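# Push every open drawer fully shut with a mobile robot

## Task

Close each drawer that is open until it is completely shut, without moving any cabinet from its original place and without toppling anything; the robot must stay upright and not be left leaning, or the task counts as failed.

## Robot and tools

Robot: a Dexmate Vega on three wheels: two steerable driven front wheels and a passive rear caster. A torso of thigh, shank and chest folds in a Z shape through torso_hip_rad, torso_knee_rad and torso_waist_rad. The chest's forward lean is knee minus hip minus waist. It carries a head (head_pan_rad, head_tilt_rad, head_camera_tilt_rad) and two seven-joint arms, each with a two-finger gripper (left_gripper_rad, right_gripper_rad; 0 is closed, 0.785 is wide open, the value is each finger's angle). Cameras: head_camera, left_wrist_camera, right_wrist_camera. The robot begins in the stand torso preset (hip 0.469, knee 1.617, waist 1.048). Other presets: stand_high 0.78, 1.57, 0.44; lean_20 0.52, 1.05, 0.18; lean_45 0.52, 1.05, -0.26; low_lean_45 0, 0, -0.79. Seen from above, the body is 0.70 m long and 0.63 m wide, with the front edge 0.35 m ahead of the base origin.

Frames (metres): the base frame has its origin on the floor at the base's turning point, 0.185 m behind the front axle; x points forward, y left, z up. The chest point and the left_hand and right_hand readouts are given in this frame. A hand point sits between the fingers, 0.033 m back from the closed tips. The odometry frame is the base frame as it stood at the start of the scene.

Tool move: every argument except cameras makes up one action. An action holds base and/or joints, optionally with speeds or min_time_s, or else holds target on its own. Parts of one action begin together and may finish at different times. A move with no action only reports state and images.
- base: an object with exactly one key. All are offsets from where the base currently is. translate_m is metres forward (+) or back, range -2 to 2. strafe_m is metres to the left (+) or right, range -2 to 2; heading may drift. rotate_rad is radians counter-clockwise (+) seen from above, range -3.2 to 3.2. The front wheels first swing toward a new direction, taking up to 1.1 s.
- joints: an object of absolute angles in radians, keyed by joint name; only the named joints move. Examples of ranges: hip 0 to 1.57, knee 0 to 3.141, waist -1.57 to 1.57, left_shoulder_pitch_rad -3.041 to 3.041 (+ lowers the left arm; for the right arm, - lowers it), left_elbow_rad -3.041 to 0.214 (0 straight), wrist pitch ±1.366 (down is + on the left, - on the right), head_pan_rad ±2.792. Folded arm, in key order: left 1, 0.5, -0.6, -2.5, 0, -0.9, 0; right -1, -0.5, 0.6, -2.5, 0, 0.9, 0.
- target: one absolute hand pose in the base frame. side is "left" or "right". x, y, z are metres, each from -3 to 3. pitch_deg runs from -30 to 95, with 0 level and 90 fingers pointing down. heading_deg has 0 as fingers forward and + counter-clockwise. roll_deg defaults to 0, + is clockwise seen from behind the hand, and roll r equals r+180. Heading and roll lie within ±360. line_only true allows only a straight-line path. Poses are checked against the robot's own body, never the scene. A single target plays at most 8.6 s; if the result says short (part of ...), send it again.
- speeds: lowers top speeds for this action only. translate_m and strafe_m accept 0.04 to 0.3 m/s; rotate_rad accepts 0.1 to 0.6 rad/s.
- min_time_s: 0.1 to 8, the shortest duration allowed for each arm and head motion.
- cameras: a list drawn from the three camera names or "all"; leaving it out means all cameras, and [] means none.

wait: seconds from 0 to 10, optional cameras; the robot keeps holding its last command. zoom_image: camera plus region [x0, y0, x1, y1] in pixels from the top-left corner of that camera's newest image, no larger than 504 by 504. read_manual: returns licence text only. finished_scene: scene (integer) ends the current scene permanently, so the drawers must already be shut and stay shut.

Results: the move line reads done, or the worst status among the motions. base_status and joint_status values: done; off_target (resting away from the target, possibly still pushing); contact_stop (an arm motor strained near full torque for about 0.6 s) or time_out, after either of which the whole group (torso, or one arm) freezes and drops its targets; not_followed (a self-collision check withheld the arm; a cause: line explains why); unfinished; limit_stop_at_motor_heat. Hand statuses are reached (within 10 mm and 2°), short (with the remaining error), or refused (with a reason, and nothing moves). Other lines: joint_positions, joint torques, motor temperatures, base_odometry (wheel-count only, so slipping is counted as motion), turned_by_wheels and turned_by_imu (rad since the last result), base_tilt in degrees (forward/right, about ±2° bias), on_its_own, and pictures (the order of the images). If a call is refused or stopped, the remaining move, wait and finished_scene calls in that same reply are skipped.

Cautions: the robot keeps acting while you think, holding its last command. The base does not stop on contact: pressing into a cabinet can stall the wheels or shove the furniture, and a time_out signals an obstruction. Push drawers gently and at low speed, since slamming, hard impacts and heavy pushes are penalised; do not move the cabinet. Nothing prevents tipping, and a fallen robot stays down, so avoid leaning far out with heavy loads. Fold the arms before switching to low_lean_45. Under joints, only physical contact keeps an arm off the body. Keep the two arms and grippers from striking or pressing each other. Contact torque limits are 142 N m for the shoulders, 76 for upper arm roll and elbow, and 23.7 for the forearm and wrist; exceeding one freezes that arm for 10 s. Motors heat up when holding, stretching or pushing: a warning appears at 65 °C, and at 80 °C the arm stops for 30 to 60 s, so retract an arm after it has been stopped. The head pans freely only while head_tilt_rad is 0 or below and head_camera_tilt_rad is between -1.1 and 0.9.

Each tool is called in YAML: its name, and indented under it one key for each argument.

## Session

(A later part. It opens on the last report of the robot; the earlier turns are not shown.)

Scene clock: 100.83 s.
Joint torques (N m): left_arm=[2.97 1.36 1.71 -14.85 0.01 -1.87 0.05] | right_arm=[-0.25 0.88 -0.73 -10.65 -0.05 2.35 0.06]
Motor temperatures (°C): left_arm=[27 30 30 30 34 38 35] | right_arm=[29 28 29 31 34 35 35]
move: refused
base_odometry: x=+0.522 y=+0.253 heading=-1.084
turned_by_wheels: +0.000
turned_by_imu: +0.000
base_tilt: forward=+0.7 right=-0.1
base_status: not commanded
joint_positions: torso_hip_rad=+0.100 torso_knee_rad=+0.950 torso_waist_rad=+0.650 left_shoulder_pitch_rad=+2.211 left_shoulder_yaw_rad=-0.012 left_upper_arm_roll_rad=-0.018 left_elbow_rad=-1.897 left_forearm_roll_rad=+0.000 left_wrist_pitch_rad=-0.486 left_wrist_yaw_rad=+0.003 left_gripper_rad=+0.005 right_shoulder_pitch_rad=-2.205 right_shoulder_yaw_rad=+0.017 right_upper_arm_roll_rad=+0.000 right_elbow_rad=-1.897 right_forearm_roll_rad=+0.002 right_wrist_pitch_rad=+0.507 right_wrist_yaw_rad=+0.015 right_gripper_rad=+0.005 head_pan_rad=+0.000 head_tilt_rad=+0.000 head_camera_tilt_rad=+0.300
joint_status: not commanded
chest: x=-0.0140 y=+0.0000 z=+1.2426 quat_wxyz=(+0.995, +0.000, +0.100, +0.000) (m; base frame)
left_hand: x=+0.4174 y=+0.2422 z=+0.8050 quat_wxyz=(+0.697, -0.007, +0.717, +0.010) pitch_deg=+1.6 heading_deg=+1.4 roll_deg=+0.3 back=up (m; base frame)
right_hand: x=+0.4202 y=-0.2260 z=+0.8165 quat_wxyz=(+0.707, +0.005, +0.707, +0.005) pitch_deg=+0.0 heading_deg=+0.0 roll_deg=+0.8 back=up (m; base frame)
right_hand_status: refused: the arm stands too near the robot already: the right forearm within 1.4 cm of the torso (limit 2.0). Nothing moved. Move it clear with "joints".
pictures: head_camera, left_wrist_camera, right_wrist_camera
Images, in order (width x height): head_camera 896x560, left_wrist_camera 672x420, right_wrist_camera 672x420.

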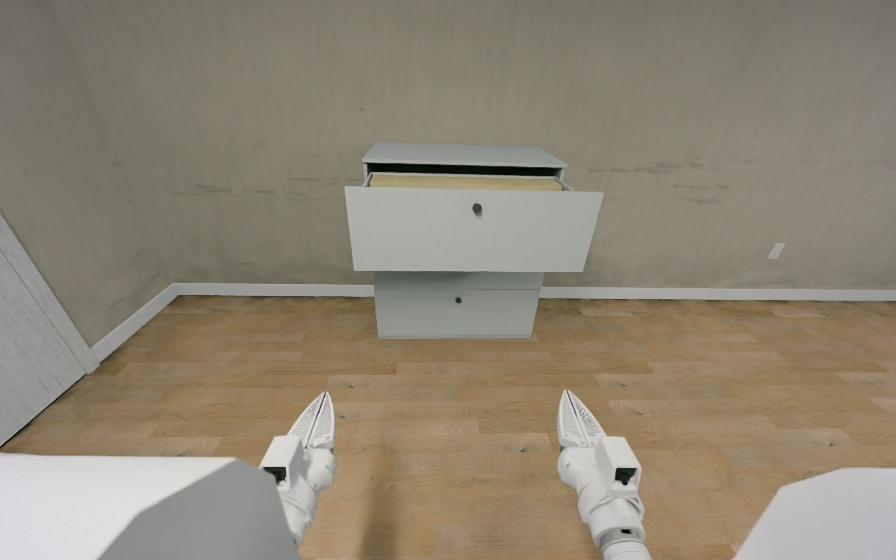

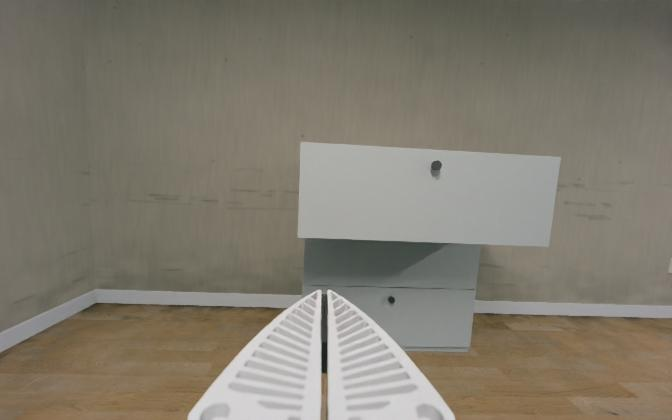

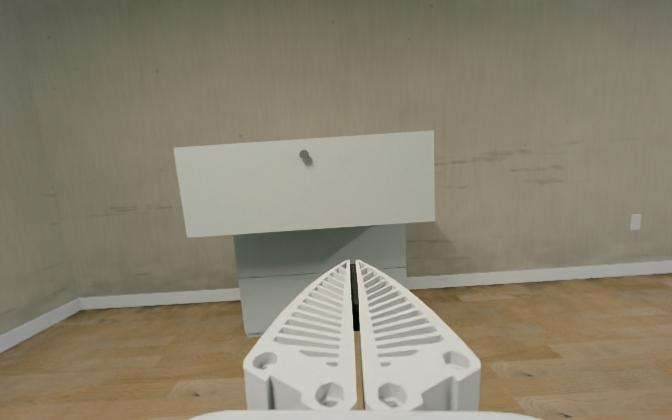

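move:
  joints: {"right_elbow_rad":-1.65,"left_elbow_rad":-1.65,"left_shoulder_pitch_rad":2.0,"right_shoulder_pitch_rad":-2.0,"left_wrist_pitch_rad":-0.52,"right_wrist_pitch_rad":0.52}
  base: {"translate_m":0.68}

Scene clock: 115.10 s.
Joint torques (N m): left_arm=[-5.7 -0.35 -0.44 -12.73 0.13 -2.66 -0.07] | right_arm=[7.72 0.37 -0.89 -6.99 -0.01 3.08 0.07]
Motor temperatures (°C): left_arm=[27 30 30 31 34 38 35] | right_arm=[29 28 29 31 34 35 35]
move: done
base_odometry: x=+0.842 y=-0.347 heading=-1.084
turned_by_wheels: +0.000
turned_by_imu: +0.001
base_tilt: forward=+0.7 right=+0.0
base_status: done
joint_positions: torso_hip_rad=+0.100 torso_knee_rad=+0.950 torso_waist_rad=+0.650 left_shoulder_pitch_rad=+2.000 left_shoulder_yaw_rad=-0.012 left_upper_arm_roll_rad=-0.018 left_elbow_rad=-1.650 left_forearm_roll_rad=+0.000 left_wrist_pitch_rad=-0.520 left_wrist_yaw_rad=+0.003 left_gripper_rad=+0.005 right_shoulder_pitch_rad=-2.001 right_shoulder_yaw_rad=+0.017 right_upper_arm_roll_rad=+0.000 right_elbow_rad=-1.650 right_forearm_roll_rad=+0.002 right_wrist_pitch_rad=+0.520 right_wrist_yaw_rad=+0.015 right_gripper_rad=+0.005 head_pan_rad=+0.000 head_tilt_rad=+0.000 head_camera_tilt_rad=+0.300
joint_status: all done
chest: x=-0.0138 y=+0.0000 z=+1.2426 quat_wxyz=(+0.995, +0.000, +0.100, +0.000) (m; base frame)
left_hand: x=+0.4694 y=+0.2417 z=+0.7612 quat_wxyz=(+0.696, -0.008, +0.718, +0.009) pitch_deg=+1.8 heading_deg=+1.4 roll_deg=+0.1 back=up (m; base frame)
right_hand: x=+0.4695 y=-0.2236 z=+0.7613 quat_wxyz=(+0.696, +0.004, +0.718, +0.007) pitch_deg=+1.8 heading_deg=+0.2 roll_deg=+0.9 back=up (m; base frame)
pictures: head_camera, left_wrist_camera, right_wrist_camera
Images, in order (width x height): head_camera 896x560, left_wrist_camera 672x420, right_wrist_camera 672x420.

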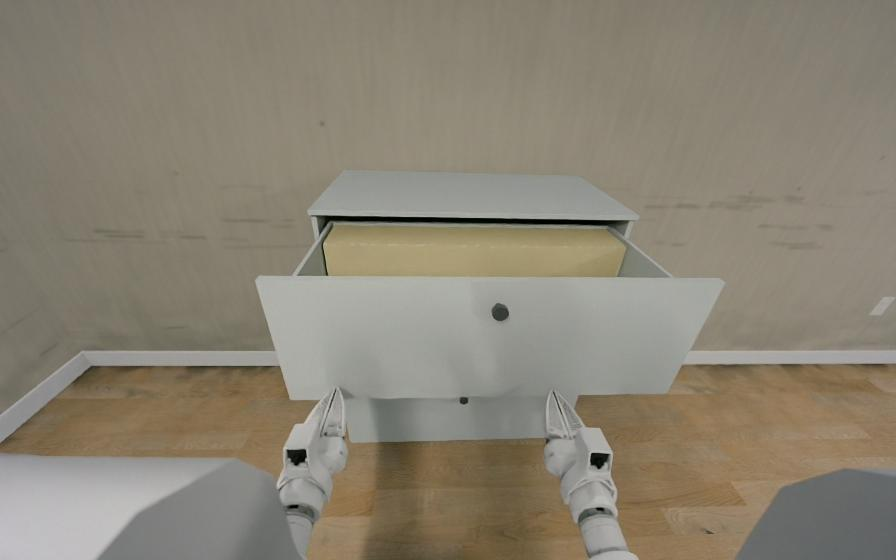

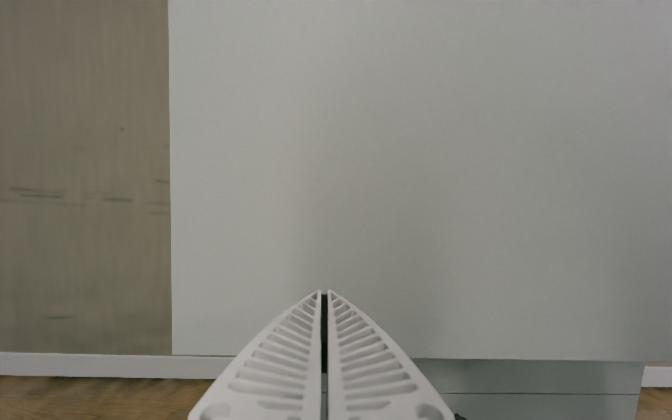

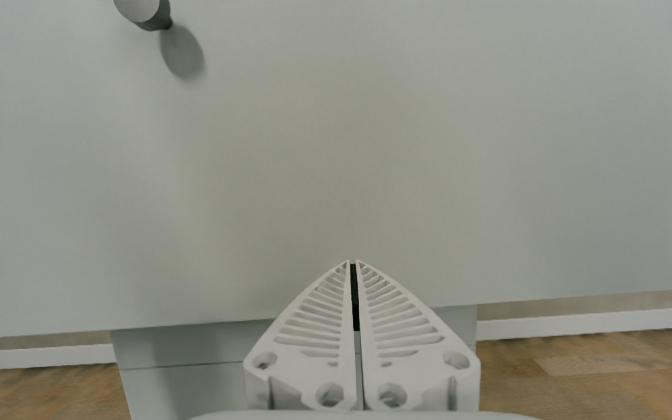

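move:
  joints: {"left_shoulder_pitch_rad":1.87,"right_shoulder_pitch_rad":-1.87,"left_wrist_pitch_rad":-0.37,"right_wrist_pitch_rad":0.37}
  cameras: []

move:
  base: {"translate_m":0.33}
  speeds: {"translate_m":0.1}

Scene clock: 124.73 s.
Joint torques (N m): left_arm=[-8.17 -0.53 -0.13 -15.23 -0.3 -2.93 0.41] | right_arm=[9.75 0.51 -1.04 -8.57 -0.03 2.64 0.22]
Motor temperatures (°C): left_arm=[27 30 30 31 34 38 35] | right_arm=[29 28 29 31 34 35 35]
move: done
base_odometry: x=+0.842 y=-0.347 heading=-1.084
turned_by_wheels: +0.000
turned_by_imu: +0.001
base_tilt: forward=+0.7 right=-0.1
base_status: not commanded
joint_positions: torso_hip_rad=+0.100 torso_knee_rad=+0.950 torso_waist_rad=+0.650 left_shoulder_pitch_rad=+1.876 left_shoulder_yaw_rad=-0.012 left_upper_arm_roll_rad=-0.018 left_elbow_rad=-1.650 left_forearm_roll_rad=+0.000 left_wrist_pitch_rad=-0.376 left_wrist_yaw_rad=+0.003 left_gripper_rad=+0.005 right_shoulder_pitch_rad=-1.876 right_shoulder_yaw_rad=+0.017 right_upper_arm_roll_rad=+0.000 right_elbow_rad=-1.650 right_forearm_roll_rad=+0.002 right_wrist_pitch_rad=+0.376 right_wrist_yaw_rad=+0.015 right_gripper_rad=+0.005 head_pan_rad=+0.000 head_tilt_rad=+0.000 head_camera_tilt_rad=+0.300
joint_status: all done
chest: x=-0.0139 y=+0.0000 z=+1.2426 quat_wxyz=(+0.995, +0.000, +0.100, +0.000) (m; base frame)
left_hand: x=+0.5267 y=+0.2416 z=+0.7657 quat_wxyz=(+0.689, -0.009, +0.725, +0.008) pitch_deg=+2.9 heading_deg=+1.4 roll_deg=-0.1 back=up (m; base frame)
right_hand: x=+0.5269 y=-0.2226 z=+0.7661 quat_wxyz=(+0.689, +0.004, +0.724, +0.008) pitch_deg=+2.9 heading_deg=+0.4 roll_deg=+1.0 back=up (m; base frame)
pictures: none
No camera images: "cameras" was empty.

Scene clock: 128.97 s.
Joint torques (N m): left_arm=[-34.09 0.43 1.35 -31.41 0.34 -5.27 0.04] | right_arm=[17.86 0.75 -0.94 -16.71 -0.1 3.17 -0.15]
Motor temperatures (°C): left_arm=[27 30 30 31 34 39 35] | right_arm=[29 28 29 31 34 35 35]
move: done
base_odometry: x=+0.997 y=-0.638 heading=-1.084
turned_by_wheels: +0.000
turned_by_imu: +0.001
base_tilt: forward=+0.5 right=+0.0
base_status: done
joint_positions: torso_hip_rad=+0.100 torso_knee_rad=+0.949 torso_waist_rad=+0.650 left_shoulder_pitch_rad=+1.872 left_shoulder_yaw_rad=-0.012 left_upper_arm_roll_rad=-0.018 left_elbow_rad=-1.649 left_forearm_roll_rad=+0.000 left_wrist_pitch_rad=-0.369 left_wrist_yaw_rad=+0.003 left_gripper_rad=+0.005 right_shoulder_pitch_rad=-1.871 right_shoulder_yaw_rad=+0.017 right_upper_arm_roll_rad=+0.000 right_elbow_rad=-1.649 right_forearm_roll_rad=+0.002 right_wrist_pitch_rad=+0.369 right_wrist_yaw_rad=+0.015 right_gripper_rad=+0.005 head_pan_rad=+0.000 head_tilt_rad=+0.000 head_camera_tilt_rad=+0.300
joint_status: not commanded
chest: x=-0.0149 y=+0.0000 z=+1.2426 quat_wxyz=(+0.995, +0.000, +0.099, +0.000) (m; base frame)
left_hand: x=+0.5278 y=+0.2416 z=+0.7650 quat_wxyz=(+0.688, -0.010, +0.726, +0.008) pitch_deg=+3.1 heading_deg=+1.4 roll_deg=-0.1 back=up (m; base frame)
right_hand: x=+0.5286 y=-0.2225 z=+0.7663 quat_wxyz=(+0.689, +0.004, +0.725, +0.008) pitch_deg=+2.9 heading_deg=+0.4 roll_deg=+1.0 back=up (m; base frame)
pictures: head_camera, left_wrist_camera, right_wrist_camera
Images, in order (width x height): head_camera 896x560, left_wrist_camera 672x420, right_wrist_camera 672x420.

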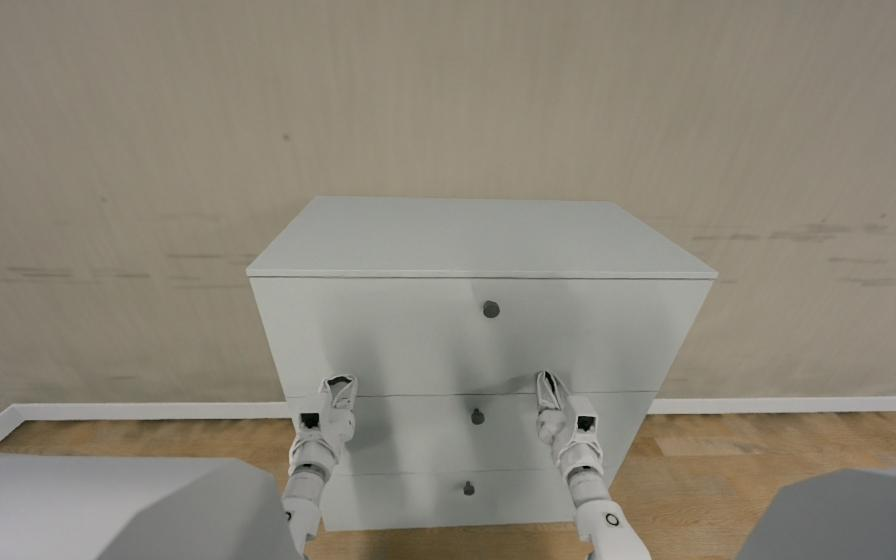

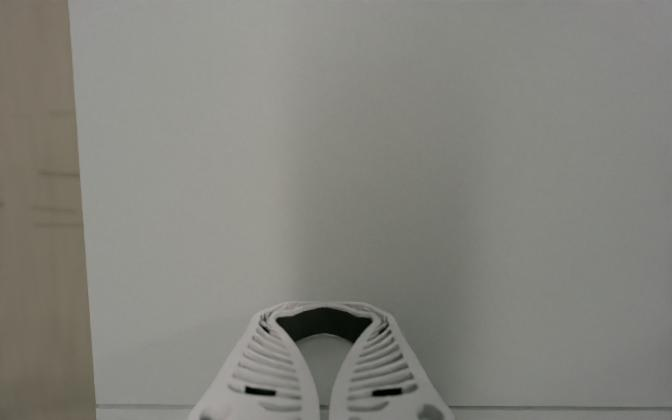

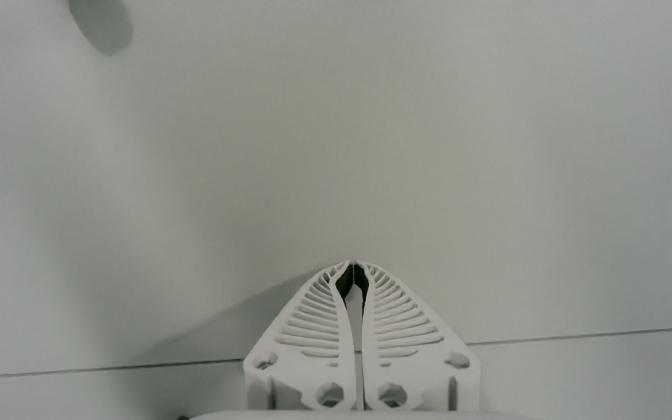

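move:
  base: {"translate_m":-0.25}
  speeds: {"translate_m":0.1}

zoom_image:
  camera: "head_camera"
  region: [200, 150, 700, 560]

Scene clock: 136.50 s.
Joint torques (N m): left_arm=[-5.73 0.87 1.09 -13.81 -0.04 -3.76 0.51] | right_arm=[10.57 1.56 -0.74 -10.81 -0.04 3.14 0.07]
Motor temperatures (°C): left_arm=[28 30 30 32 34 39 35] | right_arm=[29 28 29 32 34 36 35]
move: done
base_odometry: x=+0.879 y=-0.417 heading=-1.084
turned_by_wheels: +0.000
turned_by_imu: +0.001
base_tilt: forward=+0.6 right=-0.1
base_status: done
joint_positions: torso_hip_rad=+0.100 torso_knee_rad=+0.950 torso_waist_rad=+0.650 left_shoulder_pitch_rad=+1.870 left_shoulder_yaw_rad=-0.012 left_upper_arm_roll_rad=-0.018 left_elbow_rad=-1.650 left_forearm_roll_rad=+0.000 left_wrist_pitch_rad=-0.370 left_wrist_yaw_rad=+0.003 left_gripper_rad=+0.005 right_shoulder_pitch_rad=-1.870 right_shoulder_yaw_rad=+0.017 right_upper_arm_roll_rad=+0.000 right_elbow_rad=-1.650 right_forearm_roll_rad=+0.002 right_wrist_pitch_rad=+0.370 right_wrist_yaw_rad=+0.015 right_gripper_rad=+0.005 head_pan_rad=+0.000 head_tilt_rad=+0.000 head_camera_tilt_rad=+0.300
joint_status: not commanded
chest: x=-0.0140 y=+0.0000 z=+1.2426 quat_wxyz=(+0.995, +0.000, +0.100, +0.000) (m; base frame)
left_hand: x=+0.5292 y=+0.2416 z=+0.7663 quat_wxyz=(+0.689, -0.009, +0.725, +0.008) pitch_deg=+2.9 heading_deg=+1.4 roll_deg=-0.1 back=up (m; base frame)
right_hand: x=+0.5293 y=-0.2225 z=+0.7662 quat_wxyz=(+0.689, +0.004, +0.725, +0.008) pitch_deg=+2.9 heading_deg=+0.4 roll_deg=+1.0 back=up (m; base frame)
pictures: head_camera, left_wrist_camera, right_wrist_camera
Images, in order (width x height): head_camera 896x560, left_wrist_camera 672x420, right_wrist_camera 672x420.

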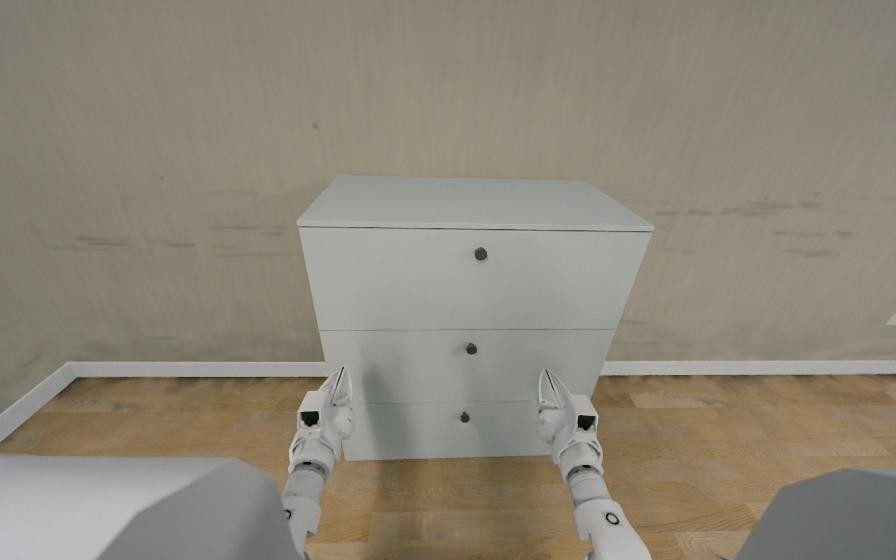

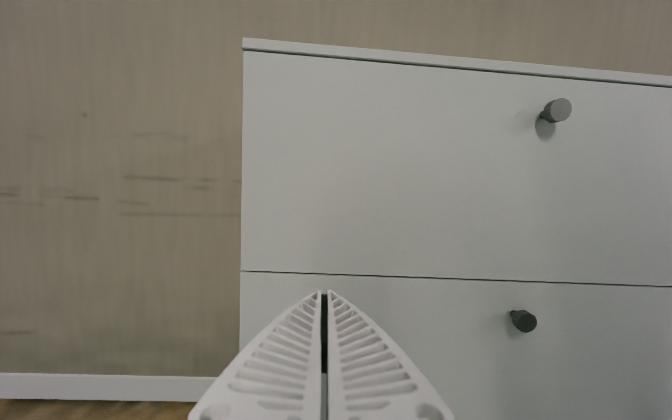

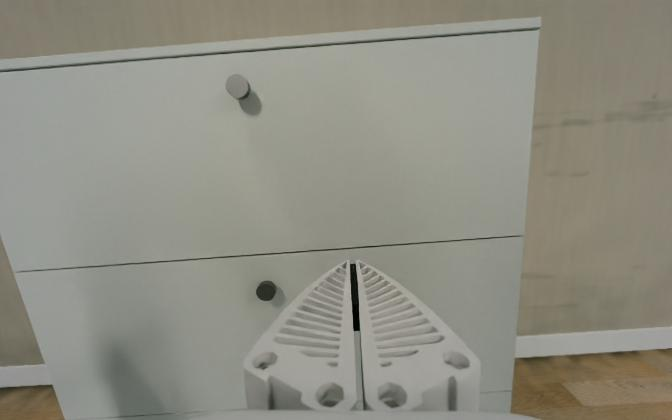

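Scaled by 1.008 from the camera's 896x560 image, which has a finer 960x600 frame.

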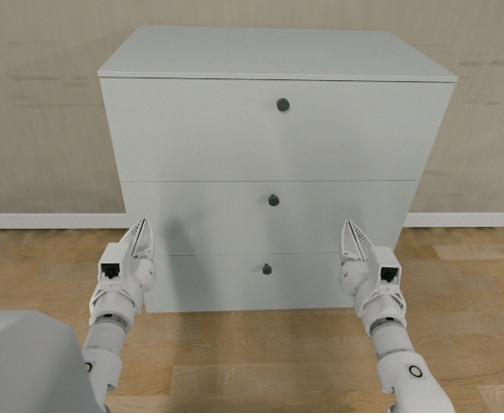

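move:
  base: {"rotate_rad":-1.571}
  cameras: ["head_camera"]

Scene clock: 153.13 s.
Joint torques (N m): left_arm=[-6.36 -1.65 2.03 -12.54 0.05 -2.4 0.07] | right_arm=[10.03 0.97 -0.65 -12.9 -0.13 2.81 0.02]
Motor temperatures (°C): left_arm=[28 30 30 32 34 39 35] | right_arm=[30 28 29 32 34 36 35]
move: done
base_odometry: x=+0.880 y=-0.419 heading=-2.657
turned_by_wheels: -1.573
turned_by_imu: -1.541
base_tilt: forward=+0.6 right=-0.1
base_status: done
joint_positions: torso_hip_rad=+0.100 torso_knee_rad=+0.950 torso_waist_rad=+0.650 left_shoulder_pitch_rad=+1.870 left_shoulder_yaw_rad=-0.012 left_upper_arm_roll_rad=-0.018 left_elbow_rad=-1.650 left_forearm_roll_rad=+0.000 left_wrist_pitch_rad=-0.370 left_wrist_yaw_rad=+0.003 left_gripper_rad=+0.005 right_shoulder_pitch_rad=-1.870 right_shoulder_yaw_rad=+0.017 right_upper_arm_roll_rad=+0.000 right_elbow_rad=-1.650 right_forearm_roll_rad=+0.002 right_wrist_pitch_rad=+0.370 right_wrist_yaw_rad=+0.015 right_gripper_rad=+0.005 head_pan_rad=+0.000 head_tilt_rad=+0.000 head_camera_tilt_rad=+0.300
joint_status: not commanded
chest: x=-0.0140 y=+0.0000 z=+1.2426 quat_wxyz=(+0.995, +0.000, +0.100, +0.000) (m; base frame)
left_hand: x=+0.5292 y=+0.2416 z=+0.7663 quat_wxyz=(+0.689, -0.009, +0.725, +0.008) pitch_deg=+2.9 heading_deg=+1.4 roll_deg=-0.1 back=up (m; base frame)
right_hand: x=+0.5293 y=-0.2225 z=+0.7663 quat_wxyz=(+0.689, +0.004, +0.725, +0.008) pitch_deg=+2.9 heading_deg=+0.4 roll_deg=+1.0 back=up (m; base frame)
pictures: head_camera
Images, in order (width x height): head_camera 896x560.

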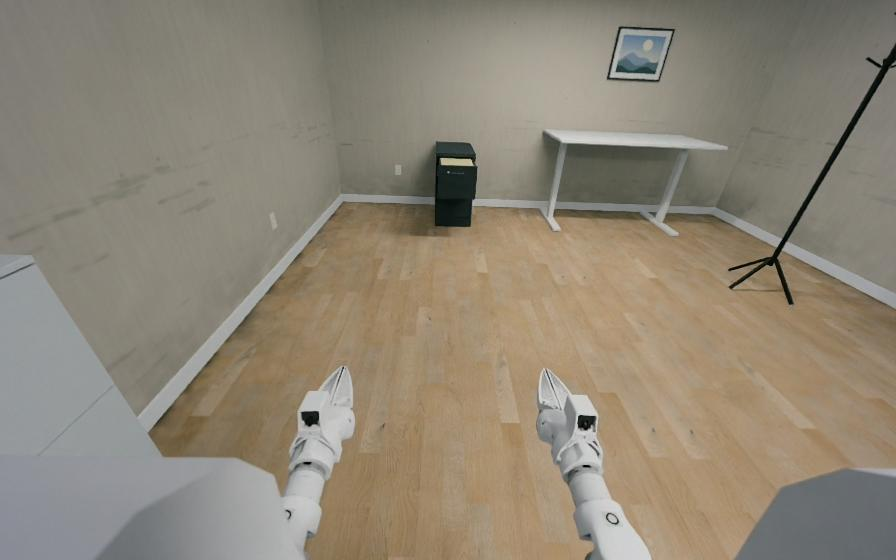

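move:
  base: {"translate_m":1.9}
  cameras: ["head_camera"]

Scene clock: 169.87 s.
Joint torques (N m): left_arm=[-6.01 0.21 0.01 -13.52 -0.25 -3.39 0.34] | right_arm=[10.3 0.33 -0.81 -11.52 -0.09 2.72 0.07]
Motor temperatures (°C): left_arm=[28 30 30 32 34 39 35] | right_arm=[30 28 29 32 34 36 35]
move: done
base_odometry: x=-0.799 y=-1.308 heading=-2.658
turned_by_wheels: +0.000
turned_by_imu: +0.002
base_tilt: forward=+0.7 right=-0.1
base_status: done
joint_positions: torso_hip_rad=+0.100 torso_knee_rad=+0.950 torso_waist_rad=+0.650 left_shoulder_pitch_rad=+1.870 left_shoulder_yaw_rad=-0.012 left_upper_arm_roll_rad=-0.018 left_elbow_rad=-1.650 left_forearm_roll_rad=+0.000 left_wrist_pitch_rad=-0.370 left_wrist_yaw_rad=+0.003 left_gripper_rad=+0.005 right_shoulder_pitch_rad=-1.870 right_shoulder_yaw_rad=+0.017 right_upper_arm_roll_rad=+0.000 right_elbow_rad=-1.650 right_forearm_roll_rad=+0.002 right_wrist_pitch_rad=+0.370 right_wrist_yaw_rad=+0.015 right_gripper_rad=+0.005 head_pan_rad=+0.000 head_tilt_rad=+0.000 head_camera_tilt_rad=+0.300
joint_status: not commanded
chest: x=-0.0138 y=+0.0000 z=+1.2426 quat_wxyz=(+0.995, +0.000, +0.100, +0.000) (m; base frame)
left_hand: x=+0.5293 y=+0.2416 z=+0.7663 quat_wxyz=(+0.689, -0.009, +0.725, +0.008) pitch_deg=+2.9 heading_deg=+1.4 roll_deg=-0.1 back=up (m; base frame)
right_hand: x=+0.5293 y=-0.2225 z=+0.7662 quat_wxyz=(+0.689, +0.004, +0.725, +0.008) pitch_deg=+2.9 heading_deg=+0.4 roll_deg=+1.0 back=up (m; base frame)
pictures: head_camera
Images, in order (width x height): head_camera 896x560.

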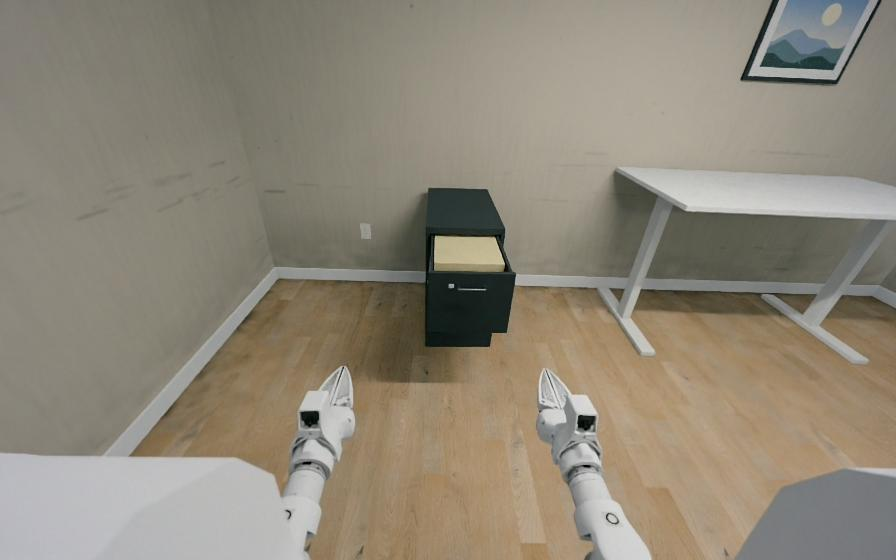

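move:
  target: {"side":"right","x":0.6,"y":-0.08,"z":0.46,"pitch_deg":10,"heading_deg":0}
  cameras: ["head_camera","right_wrist_camera"]

Scene clock: 187.13 s.
Joint torques (N m): left_arm=[-6.73 -0.12 0.9 -13.15 0.18 -1.54 0.09] | right_arm=[9.33 0.72 -0.85 -11.77 -0.11 3.26 0.06]
Motor temperatures (°C): left_arm=[27 30 30 32 34 39 35] | right_arm=[30 28 29 32 34 36 35]
move: refused
base_odometry: x=-0.799 y=-1.308 heading=-2.658
turned_by_wheels: +0.000
turned_by_imu: +0.001
base_tilt: forward=+0.7 right=-0.1
base_status: not commanded
joint_positions: torso_hip_rad=+0.100 torso_knee_rad=+0.950 torso_waist_rad=+0.650 left_shoulder_pitch_rad=+1.870 left_shoulder_yaw_rad=-0.012 left_upper_arm_roll_rad=-0.018 left_elbow_rad=-1.650 left_forearm_roll_rad=+0.000 left_wrist_pitch_rad=-0.370 left_wrist_yaw_rad=+0.003 left_gripper_rad=+0.005 right_shoulder_pitch_rad=-1.870 right_shoulder_yaw_rad=+0.017 right_upper_arm_roll_rad=+0.000 right_elbow_rad=-1.650 right_forearm_roll_rad=+0.002 right_wrist_pitch_rad=+0.370 right_wrist_yaw_rad=+0.015 right_gripper_rad=+0.005 head_pan_rad=+0.000 head_tilt_rad=+0.000 head_camera_tilt_rad=+0.300
joint_status: not commanded
chest: x=-0.0138 y=+0.0000 z=+1.2426 quat_wxyz=(+0.995, +0.000, +0.100, +0.000) (m; base frame)
left_hand: x=+0.5293 y=+0.2416 z=+0.7663 quat_wxyz=(+0.689, -0.009, +0.725, +0.008) pitch_deg=+2.9 heading_deg=+1.4 roll_deg=-0.1 back=up (m; base frame)
right_hand: x=+0.5293 y=-0.2225 z=+0.7662 quat_wxyz=(+0.689, +0.004, +0.725, +0.008) pitch_deg=+2.9 heading_deg=+0.4 roll_deg=+1.0 back=up (m; base frame)
right_hand_status: refused: the arm stands too near the robot already: the right forearm within 1.5 cm of the torso (limit 2.0). Nothing moved. Move it clear with "joints".
pictures: head_camera, right_wrist_camera
Images, in order (width x height): head_camera 896x560, right_wrist_camera 672x420.

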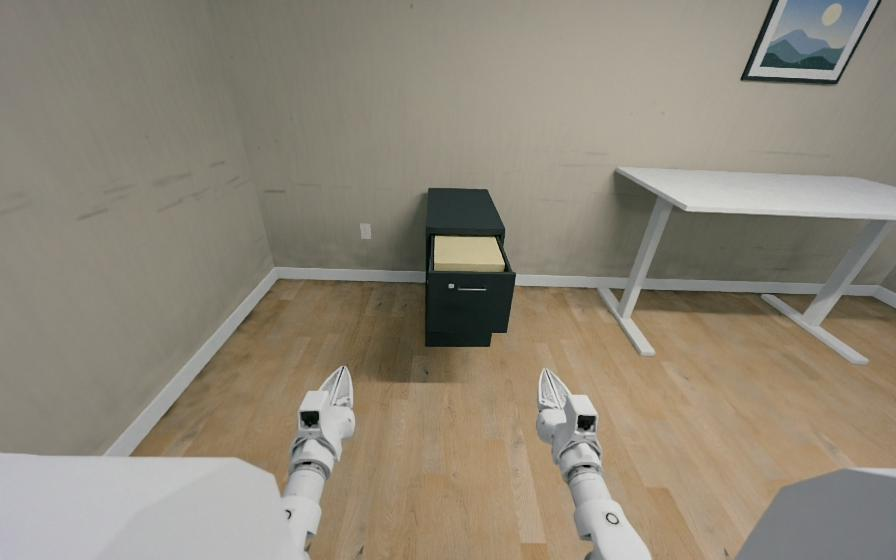

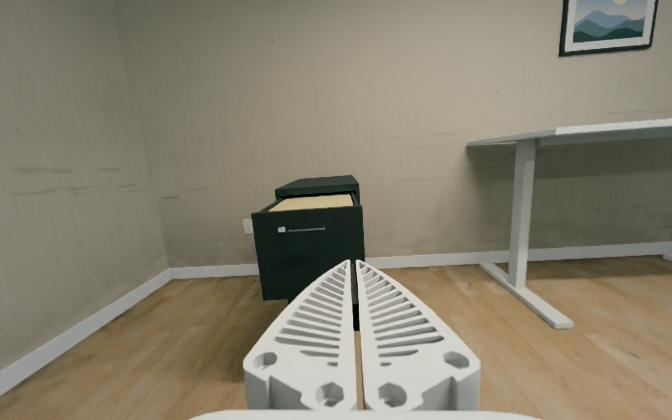

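move:
  joints: {"right_shoulder_yaw_rad":-0.2,"left_shoulder_yaw_rad":0.15}
  cameras: []

move:
  target: {"side":"right","x":0.6,"y":-0.08,"z":0.46,"pitch_deg":10,"heading_deg":0}
  cameras: ["head_camera","right_wrist_camera"]

Scene clock: 196.03 s.
Joint torques (N m): left_arm=[-6.16 2.2 1.88 -13.22 -0.16 -2.69 -0.08] | right_arm=[9.84 -2.87 1.5 -12.47 0.14 2.29 -0.2]
Motor temperatures (°C): left_arm=[27 30 30 32 34 39 35] | right_arm=[30 28 29 33 34 36 35]
move: done
base_odometry: x=-0.799 y=-1.308 heading=-2.658
turned_by_wheels: +0.000
turned_by_imu: +0.001
base_tilt: forward=+0.7 right=-0.1
base_status: not commanded
joint_positions: torso_hip_rad=+0.100 torso_knee_rad=+0.950 torso_waist_rad=+0.650 left_shoulder_pitch_rad=+1.870 left_shoulder_yaw_rad=+0.146 left_upper_arm_roll_rad=-0.018 left_elbow_rad=-1.650 left_forearm_roll_rad=+0.000 left_wrist_pitch_rad=-0.370 left_wrist_yaw_rad=+0.003 left_gripper_rad=+0.005 right_shoulder_pitch_rad=-1.870 right_shoulder_yaw_rad=-0.194 right_upper_arm_roll_rad=+0.000 right_elbow_rad=-1.650 right_forearm_roll_rad=+0.002 right_wrist_pitch_rad=+0.370 right_wrist_yaw_rad=+0.015 right_gripper_rad=+0.005 head_pan_rad=+0.000 head_tilt_rad=+0.000 head_camera_tilt_rad=+0.300
joint_status: all done
chest: x=-0.0138 y=+0.0000 z=+1.2426 quat_wxyz=(+0.995, +0.000, +0.100, +0.000) (m; base frame)
left_hand: x=+0.5309 y=+0.2600 z=+0.7692 quat_wxyz=(+0.688, +0.066, +0.722, +0.032) pitch_deg=+3.0 heading_deg=-2.5 roll_deg=+7.9 back=up (m; base frame)
right_hand: x=+0.5299 y=-0.2474 z=+0.7672 quat_wxyz=(+0.685, -0.096, +0.722, -0.024) pitch_deg=+3.5 heading_deg=+5.6 roll_deg=-9.6 back=up (m; base frame)
pictures: none
No camera images: "cameras" was empty.

Scene clock: 196.33 s.
Joint torques (N m): left_arm=[-5.96 4 -0.46 -13.37 -0.13 -2.21 0.12] | right_arm=[9.93 -2.92 1.21 -11.93 0.11 2.98 -0.23]
Motor temperatures (°C): left_arm=[27 30 30 32 34 39 35] | right_arm=[30 28 29 33 34 36 35]
move: refused
base_odometry: x=-0.799 y=-1.308 heading=-2.658
turned_by_wheels: +0.000
turned_by_imu: +0.000
base_tilt: forward=+0.7 right=-0.1
base_status: not commanded
joint_positions: torso_hip_rad=+0.100 torso_knee_rad=+0.950 torso_waist_rad=+0.650 left_shoulder_pitch_rad=+1.870 left_shoulder_yaw_rad=+0.148 left_upper_arm_roll_rad=-0.018 left_elbow_rad=-1.650 left_forearm_roll_rad=+0.000 left_wrist_pitch_rad=-0.370 left_wrist_yaw_rad=+0.003 left_gripper_rad=+0.005 right_shoulder_pitch_rad=-1.870 right_shoulder_yaw_rad=-0.197 right_upper_arm_roll_rad=+0.000 right_elbow_rad=-1.650 right_forearm_roll_rad=+0.002 right_wrist_pitch_rad=+0.370 right_wrist_yaw_rad=+0.015 right_gripper_rad=+0.005 head_pan_rad=+0.000 head_tilt_rad=+0.000 head_camera_tilt_rad=+0.300
joint_status: not commanded
chest: x=-0.0138 y=+0.0000 z=+1.2426 quat_wxyz=(+0.995, +0.000, +0.100, +0.000) (m; base frame)
left_hand: x=+0.5309 y=+0.2602 z=+0.7693 quat_wxyz=(+0.688, +0.066, +0.722, +0.032) pitch_deg=+3.0 heading_deg=-2.6 roll_deg=+7.9 back=up (m; base frame)
right_hand: x=+0.5299 y=-0.2477 z=+0.7673 quat_wxyz=(+0.685, -0.097, +0.722, -0.024) pitch_deg=+3.5 heading_deg=+5.7 roll_deg=-9.7 back=up (m; base frame)
right_hand_status: refused: no posture of the arm gets there (out of reach): the closest leaves the hand 14.6 cm and 4 deg from the pose. Nothing moved.
pictures: head_camera, right_wrist_camera
Images, in order (width x height): head_camera 896x560, right_wrist_camera 672x420.

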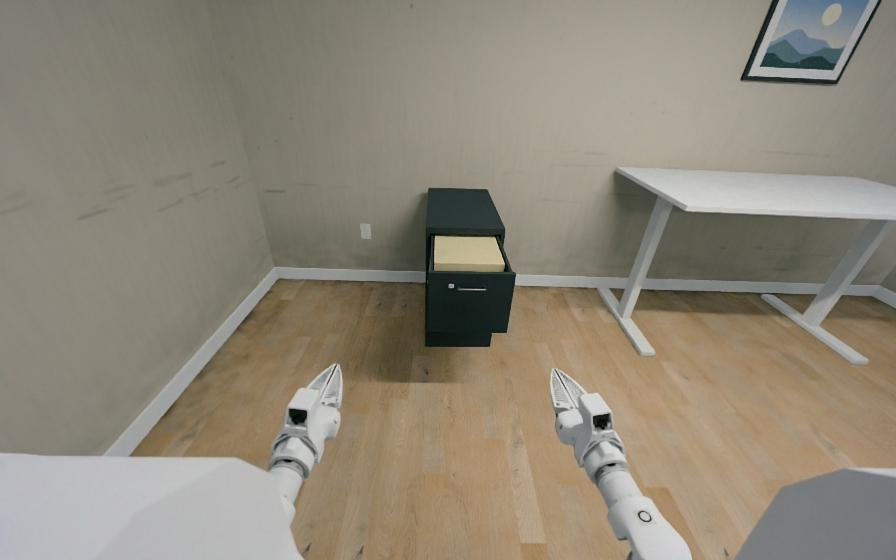

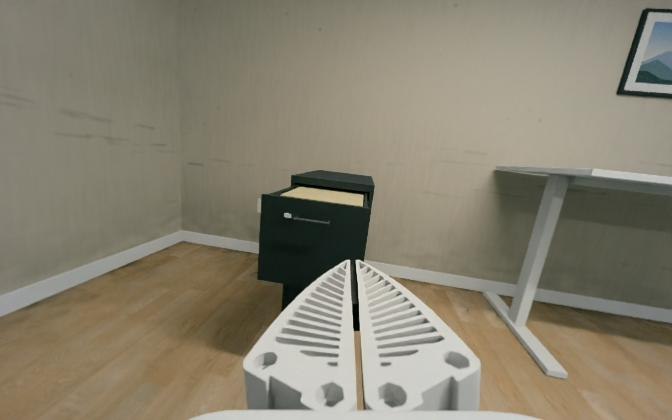

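move:
  target: {"side":"right","x":0.57,"y":-0.09,"z":0.5,"pitch_deg":35,"heading_deg":0}
  cameras: ["head_camera","right_wrist_camera"]

Scene clock: 203.10 s.
Joint torques (N m): left_arm=[-5.27 3.86 -0.89 -14.24 0.07 -2.79 0.22] | right_arm=[15.14 6.21 -4.76 -5.28 0 1.97 -0.09]
Motor temperatures (°C): left_arm=[27 30 30 32 34 39 35] | right_arm=[30 28 29 32 34 36 35]
move: done
base_odometry: x=-0.799 y=-1.308 heading=-2.658
turned_by_wheels: +0.000
turned_by_imu: +0.001
base_tilt: forward=+0.7 right=+0.0
base_status: not commanded
joint_positions: torso_hip_rad=+0.100 torso_knee_rad=+0.950 torso_waist_rad=+0.650 left_shoulder_pitch_rad=+1.870 left_shoulder_yaw_rad=+0.150 left_upper_arm_roll_rad=-0.018 left_elbow_rad=-1.650 left_forearm_roll_rad=+0.000 left_wrist_pitch_rad=-0.370 left_wrist_yaw_rad=+0.003 left_gripper_rad=+0.005 right_shoulder_pitch_rad=-1.289 right_shoulder_yaw_rad=+0.018 right_upper_arm_roll_rad=-0.480 right_elbow_rad=-0.824 right_forearm_roll_rad=+0.289 right_wrist_pitch_rad=+0.105 right_wrist_yaw_rad=-0.360 right_gripper_rad=+0.005 head_pan_rad=+0.000 head_tilt_rad=+0.000 head_camera_tilt_rad=+0.300
joint_status: not commanded
chest: x=-0.0138 y=+0.0000 z=+1.2426 quat_wxyz=(+0.995, +0.000, +0.100, +0.000) (m; base frame)
left_hand: x=+0.5309 y=+0.2604 z=+0.7693 quat_wxyz=(+0.688, +0.067, +0.722, +0.033) pitch_deg=+3.0 heading_deg=-2.6 roll_deg=+8.0 back=up (m; base frame)
right_hand: x=+0.5698 y=-0.0909 z=+0.5008 quat_wxyz=(+0.463, +0.001, +0.886, +0.001) pitch_deg=+34.8 heading_deg=+0.0 roll_deg=+0.1 back=up (m; base frame)
right_hand_status: reached (checked arc [the straight line was blocked], planned for 2.9 s): 1 mm and 0.2 deg off.
pictures: head_camera, right_wrist_camera
Images, in order (width x height): head_camera 896x560, right_wrist_camera 672x420.

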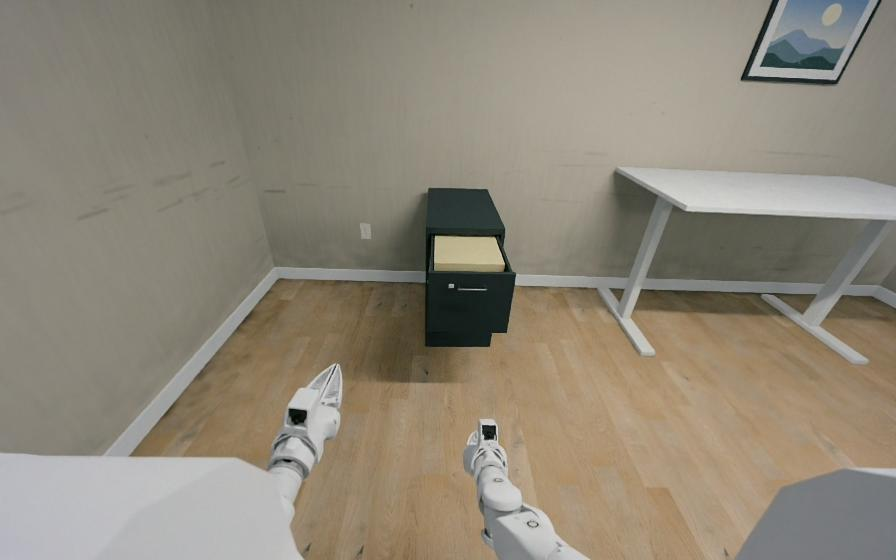

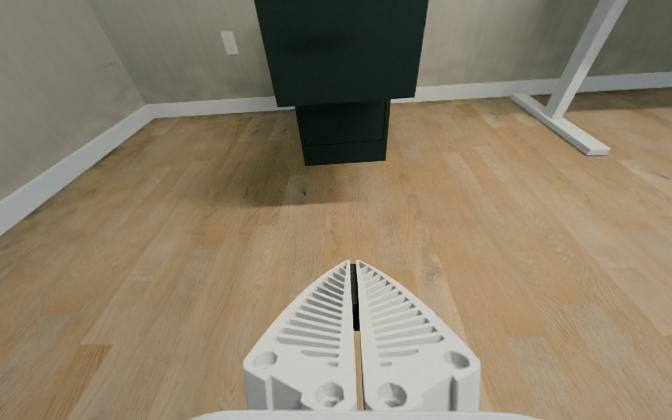

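move:
  base: {"translate_m":0.55}
  speeds: {"translate_m":0.2}
  cameras: ["head_camera","right_wrist_camera"]

Scene clock: 210.83 s.
Joint torques (N m): left_arm=[-4.85 2.19 -0.92 -12.51 0.23 -2.27 0.63] | right_arm=[16.35 4.81 -0.25 -9.5 -1.12 3.09 0.16]
Motor temperatures (°C): left_arm=[27 30 30 32 34 39 35] | right_arm=[30 28 29 32 34 36 35]
move: done
base_odometry: x=-1.285 y=-1.566 heading=-2.658
turned_by_wheels: +0.000
turned_by_imu: +0.001
base_tilt: forward=+0.7 right=-0.1
base_status: done
joint_positions: torso_hip_rad=+0.100 torso_knee_rad=+0.950 torso_waist_rad=+0.650 left_shoulder_pitch_rad=+1.870 left_shoulder_yaw_rad=+0.150 left_upper_arm_roll_rad=-0.018 left_elbow_rad=-1.650 left_forearm_roll_rad=+0.000 left_wrist_pitch_rad=-0.370 left_wrist_yaw_rad=+0.003 left_gripper_rad=+0.005 right_shoulder_pitch_rad=-1.285 right_shoulder_yaw_rad=+0.019 right_upper_arm_roll_rad=-0.484 right_elbow_rad=-0.818 right_forearm_roll_rad=+0.291 right_wrist_pitch_rad=+0.103 right_wrist_yaw_rad=-0.362 right_gripper_rad=+0.005 head_pan_rad=+0.000 head_tilt_rad=+0.000 head_camera_tilt_rad=+0.300
joint_status: not commanded
chest: x=-0.0138 y=+0.0000 z=+1.2426 quat_wxyz=(+0.995, +0.000, +0.100, +0.000) (m; base frame)
left_hand: x=+0.5309 y=+0.2604 z=+0.7693 quat_wxyz=(+0.688, +0.067, +0.722, +0.033) pitch_deg=+3.0 heading_deg=-2.6 roll_deg=+8.0 back=up (m; base frame)
right_hand: x=+0.5695 y=-0.0901 z=+0.4995 quat_wxyz=(+0.461, +0.000, +0.887, +0.000) pitch_deg=+35.1 heading_deg=+0.0 roll_deg=+0.0 back=up (m; base frame)
pictures: head_camera, right_wrist_camera
Images, in order (width x height): head_camera 896x560, right_wrist_camera 672x420.

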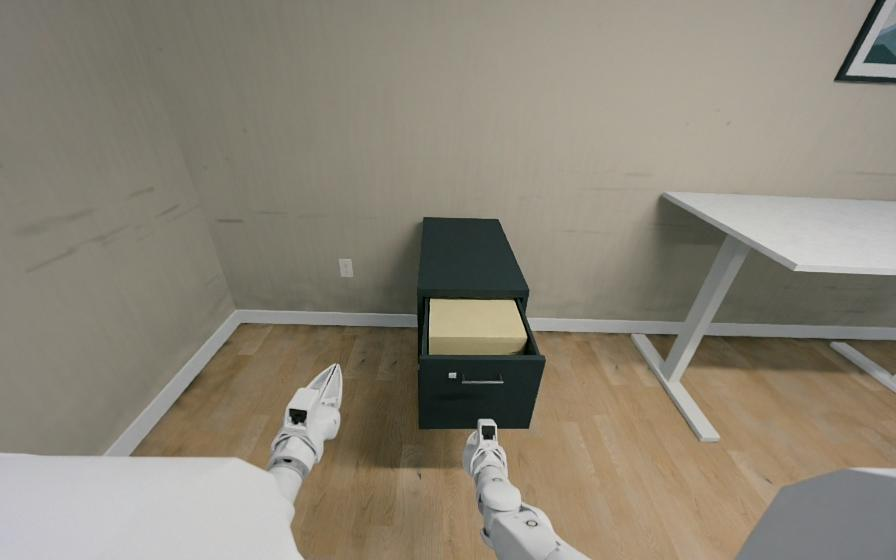

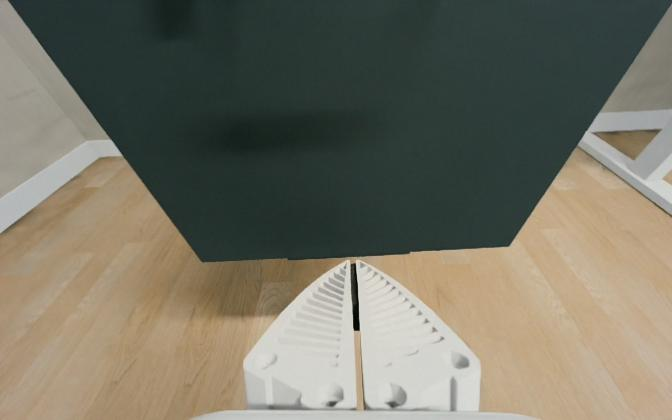

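move:
  target: {"side":"right","x":0.56,"y":-0.09,"z":0.57,"pitch_deg":30,"heading_deg":0}
  cameras: ["head_camera","right_wrist_camera"]

Scene clock: 217.93 s.
Joint torques (N m): left_arm=[-4.85 4.82 0.84 -13.61 0.53 -3.2 0.58] | right_arm=[2.11 2.26 -4.38 -12.58 -1.51 1.67 -0.14]
Motor temperatures (°C): left_arm=[27 30 30 32 34 39 35] | right_arm=[30 28 29 32 34 35 35]
move: done
base_odometry: x=-1.285 y=-1.566 heading=-2.658
turned_by_wheels: +0.000
turned_by_imu: +0.001
base_tilt: forward=+0.7 right=-0.1
base_status: not commanded
joint_positions: torso_hip_rad=+0.100 torso_knee_rad=+0.950 torso_waist_rad=+0.650 left_shoulder_pitch_rad=+1.870 left_shoulder_yaw_rad=+0.150 left_upper_arm_roll_rad=-0.018 left_elbow_rad=-1.650 left_forearm_roll_rad=+0.000 left_wrist_pitch_rad=-0.370 left_wrist_yaw_rad=+0.003 left_gripper_rad=+0.005 right_shoulder_pitch_rad=-1.478 right_shoulder_yaw_rad=-0.084 right_upper_arm_roll_rad=-0.492 right_elbow_rad=-1.279 right_forearm_roll_rad=+0.263 right_wrist_pitch_rad=-0.046 right_wrist_yaw_rad=-0.442 right_gripper_rad=+0.005 head_pan_rad=+0.000 head_tilt_rad=+0.000 head_camera_tilt_rad=+0.300
joint_status: not commanded
chest: x=-0.0138 y=+0.0000 z=+1.2426 quat_wxyz=(+0.995, +0.000, +0.100, +0.000) (m; base frame)
left_hand: x=+0.5309 y=+0.2604 z=+0.7693 quat_wxyz=(+0.688, +0.067, +0.722, +0.033) pitch_deg=+3.0 heading_deg=-2.6 roll_deg=+8.0 back=up (m; base frame)
right_hand: x=+0.5603 y=-0.0902 z=+0.5688 quat_wxyz=(+0.499, +0.000, +0.866, +0.000) pitch_deg=+30.1 heading_deg=+0.0 roll_deg=+0.0 back=up (m; base frame)
right_hand_status: reached (straight line, planned for 1.8 s): 1 mm and 0.1 deg off.
pictures: head_camera, right_wrist_camera
Images, in order (width x height): head_camera 896x560, right_wrist_camera 672x420.

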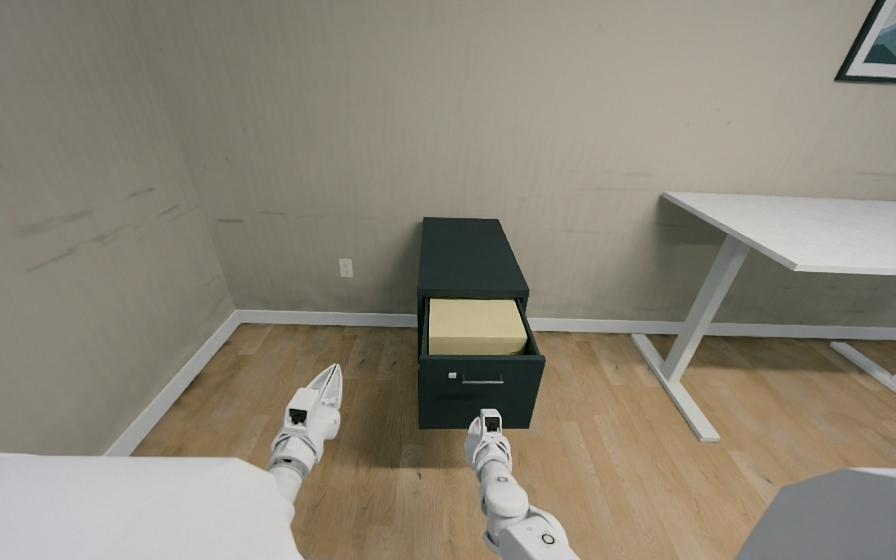

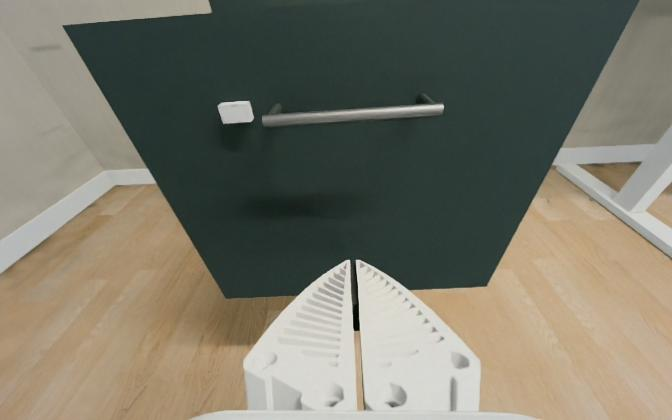

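move:
  base: {"translate_m":0.25}
  speeds: {"translate_m":0.1}
  cameras: ["head_camera","right_wrist_camera"]

Scene clock: 227.93 s.
Joint torques (N m): left_arm=[-5.38 0.39 -2.27 -14.4 -0.23 -2.74 0.57] | right_arm=[14.99 2.97 2.33 -10.77 -1.28 2.53 0.15]
Motor temperatures (°C): left_arm=[27 30 30 32 34 39 35] | right_arm=[30 28 29 32 34 35 35]
move: done
base_odometry: x=-1.506 y=-1.682 heading=-2.658
turned_by_wheels: +0.000
turned_by_imu: +0.001
base_tilt: forward=+0.6 right=+0.0
base_status: done
joint_positions: torso_hip_rad=+0.100 torso_knee_rad=+0.950 torso_waist_rad=+0.650 left_shoulder_pitch_rad=+1.870 left_shoulder_yaw_rad=+0.150 left_upper_arm_roll_rad=-0.018 left_elbow_rad=-1.650 left_forearm_roll_rad=+0.000 left_wrist_pitch_rad=-0.370 left_wrist_yaw_rad=+0.003 left_gripper_rad=+0.005 right_shoulder_pitch_rad=-1.481 right_shoulder_yaw_rad=-0.085 right_upper_arm_roll_rad=-0.493 right_elbow_rad=-1.285 right_forearm_roll_rad=+0.262 right_wrist_pitch_rad=-0.048 right_wrist_yaw_rad=-0.443 right_gripper_rad=+0.005 head_pan_rad=+0.000 head_tilt_rad=+0.000 head_camera_tilt_rad=+0.300
joint_status: not commanded
chest: x=-0.0139 y=+0.0000 z=+1.2426 quat_wxyz=(+0.995, +0.000, +0.100, +0.000) (m; base frame)
left_hand: x=+0.5309 y=+0.2604 z=+0.7694 quat_wxyz=(+0.688, +0.067, +0.722, +0.033) pitch_deg=+3.0 heading_deg=-2.6 roll_deg=+8.0 back=up (m; base frame)
right_hand: x=+0.5595 y=-0.0899 z=+0.5695 quat_wxyz=(+0.500, +0.000, +0.866, +0.000) pitch_deg=+30.1 heading_deg=+0.0 roll_deg=+0.0 back=up (m; base frame)
pictures: head_camera, right_wrist_camera
Images, in order (width x height): head_camera 896x560, right_wrist_camera 672x420.

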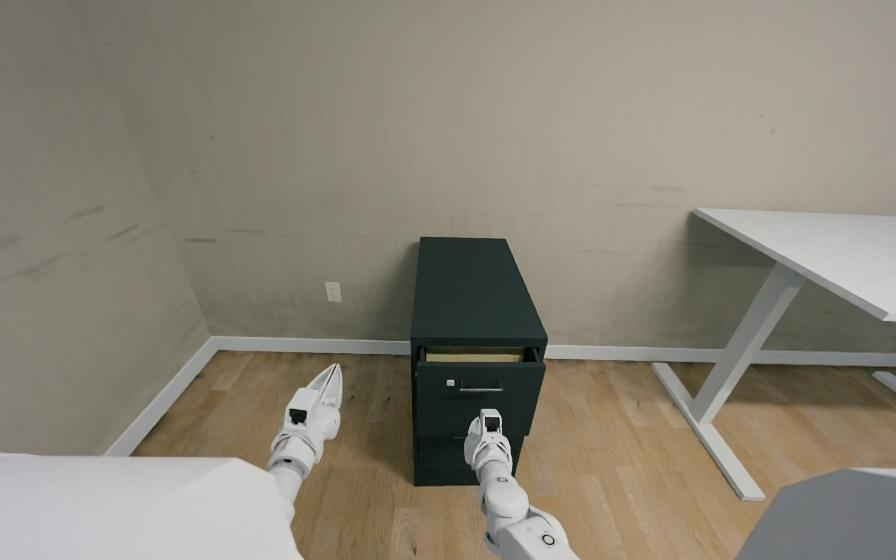

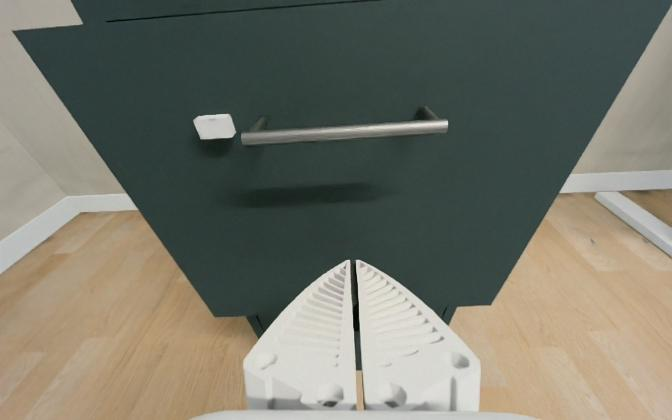

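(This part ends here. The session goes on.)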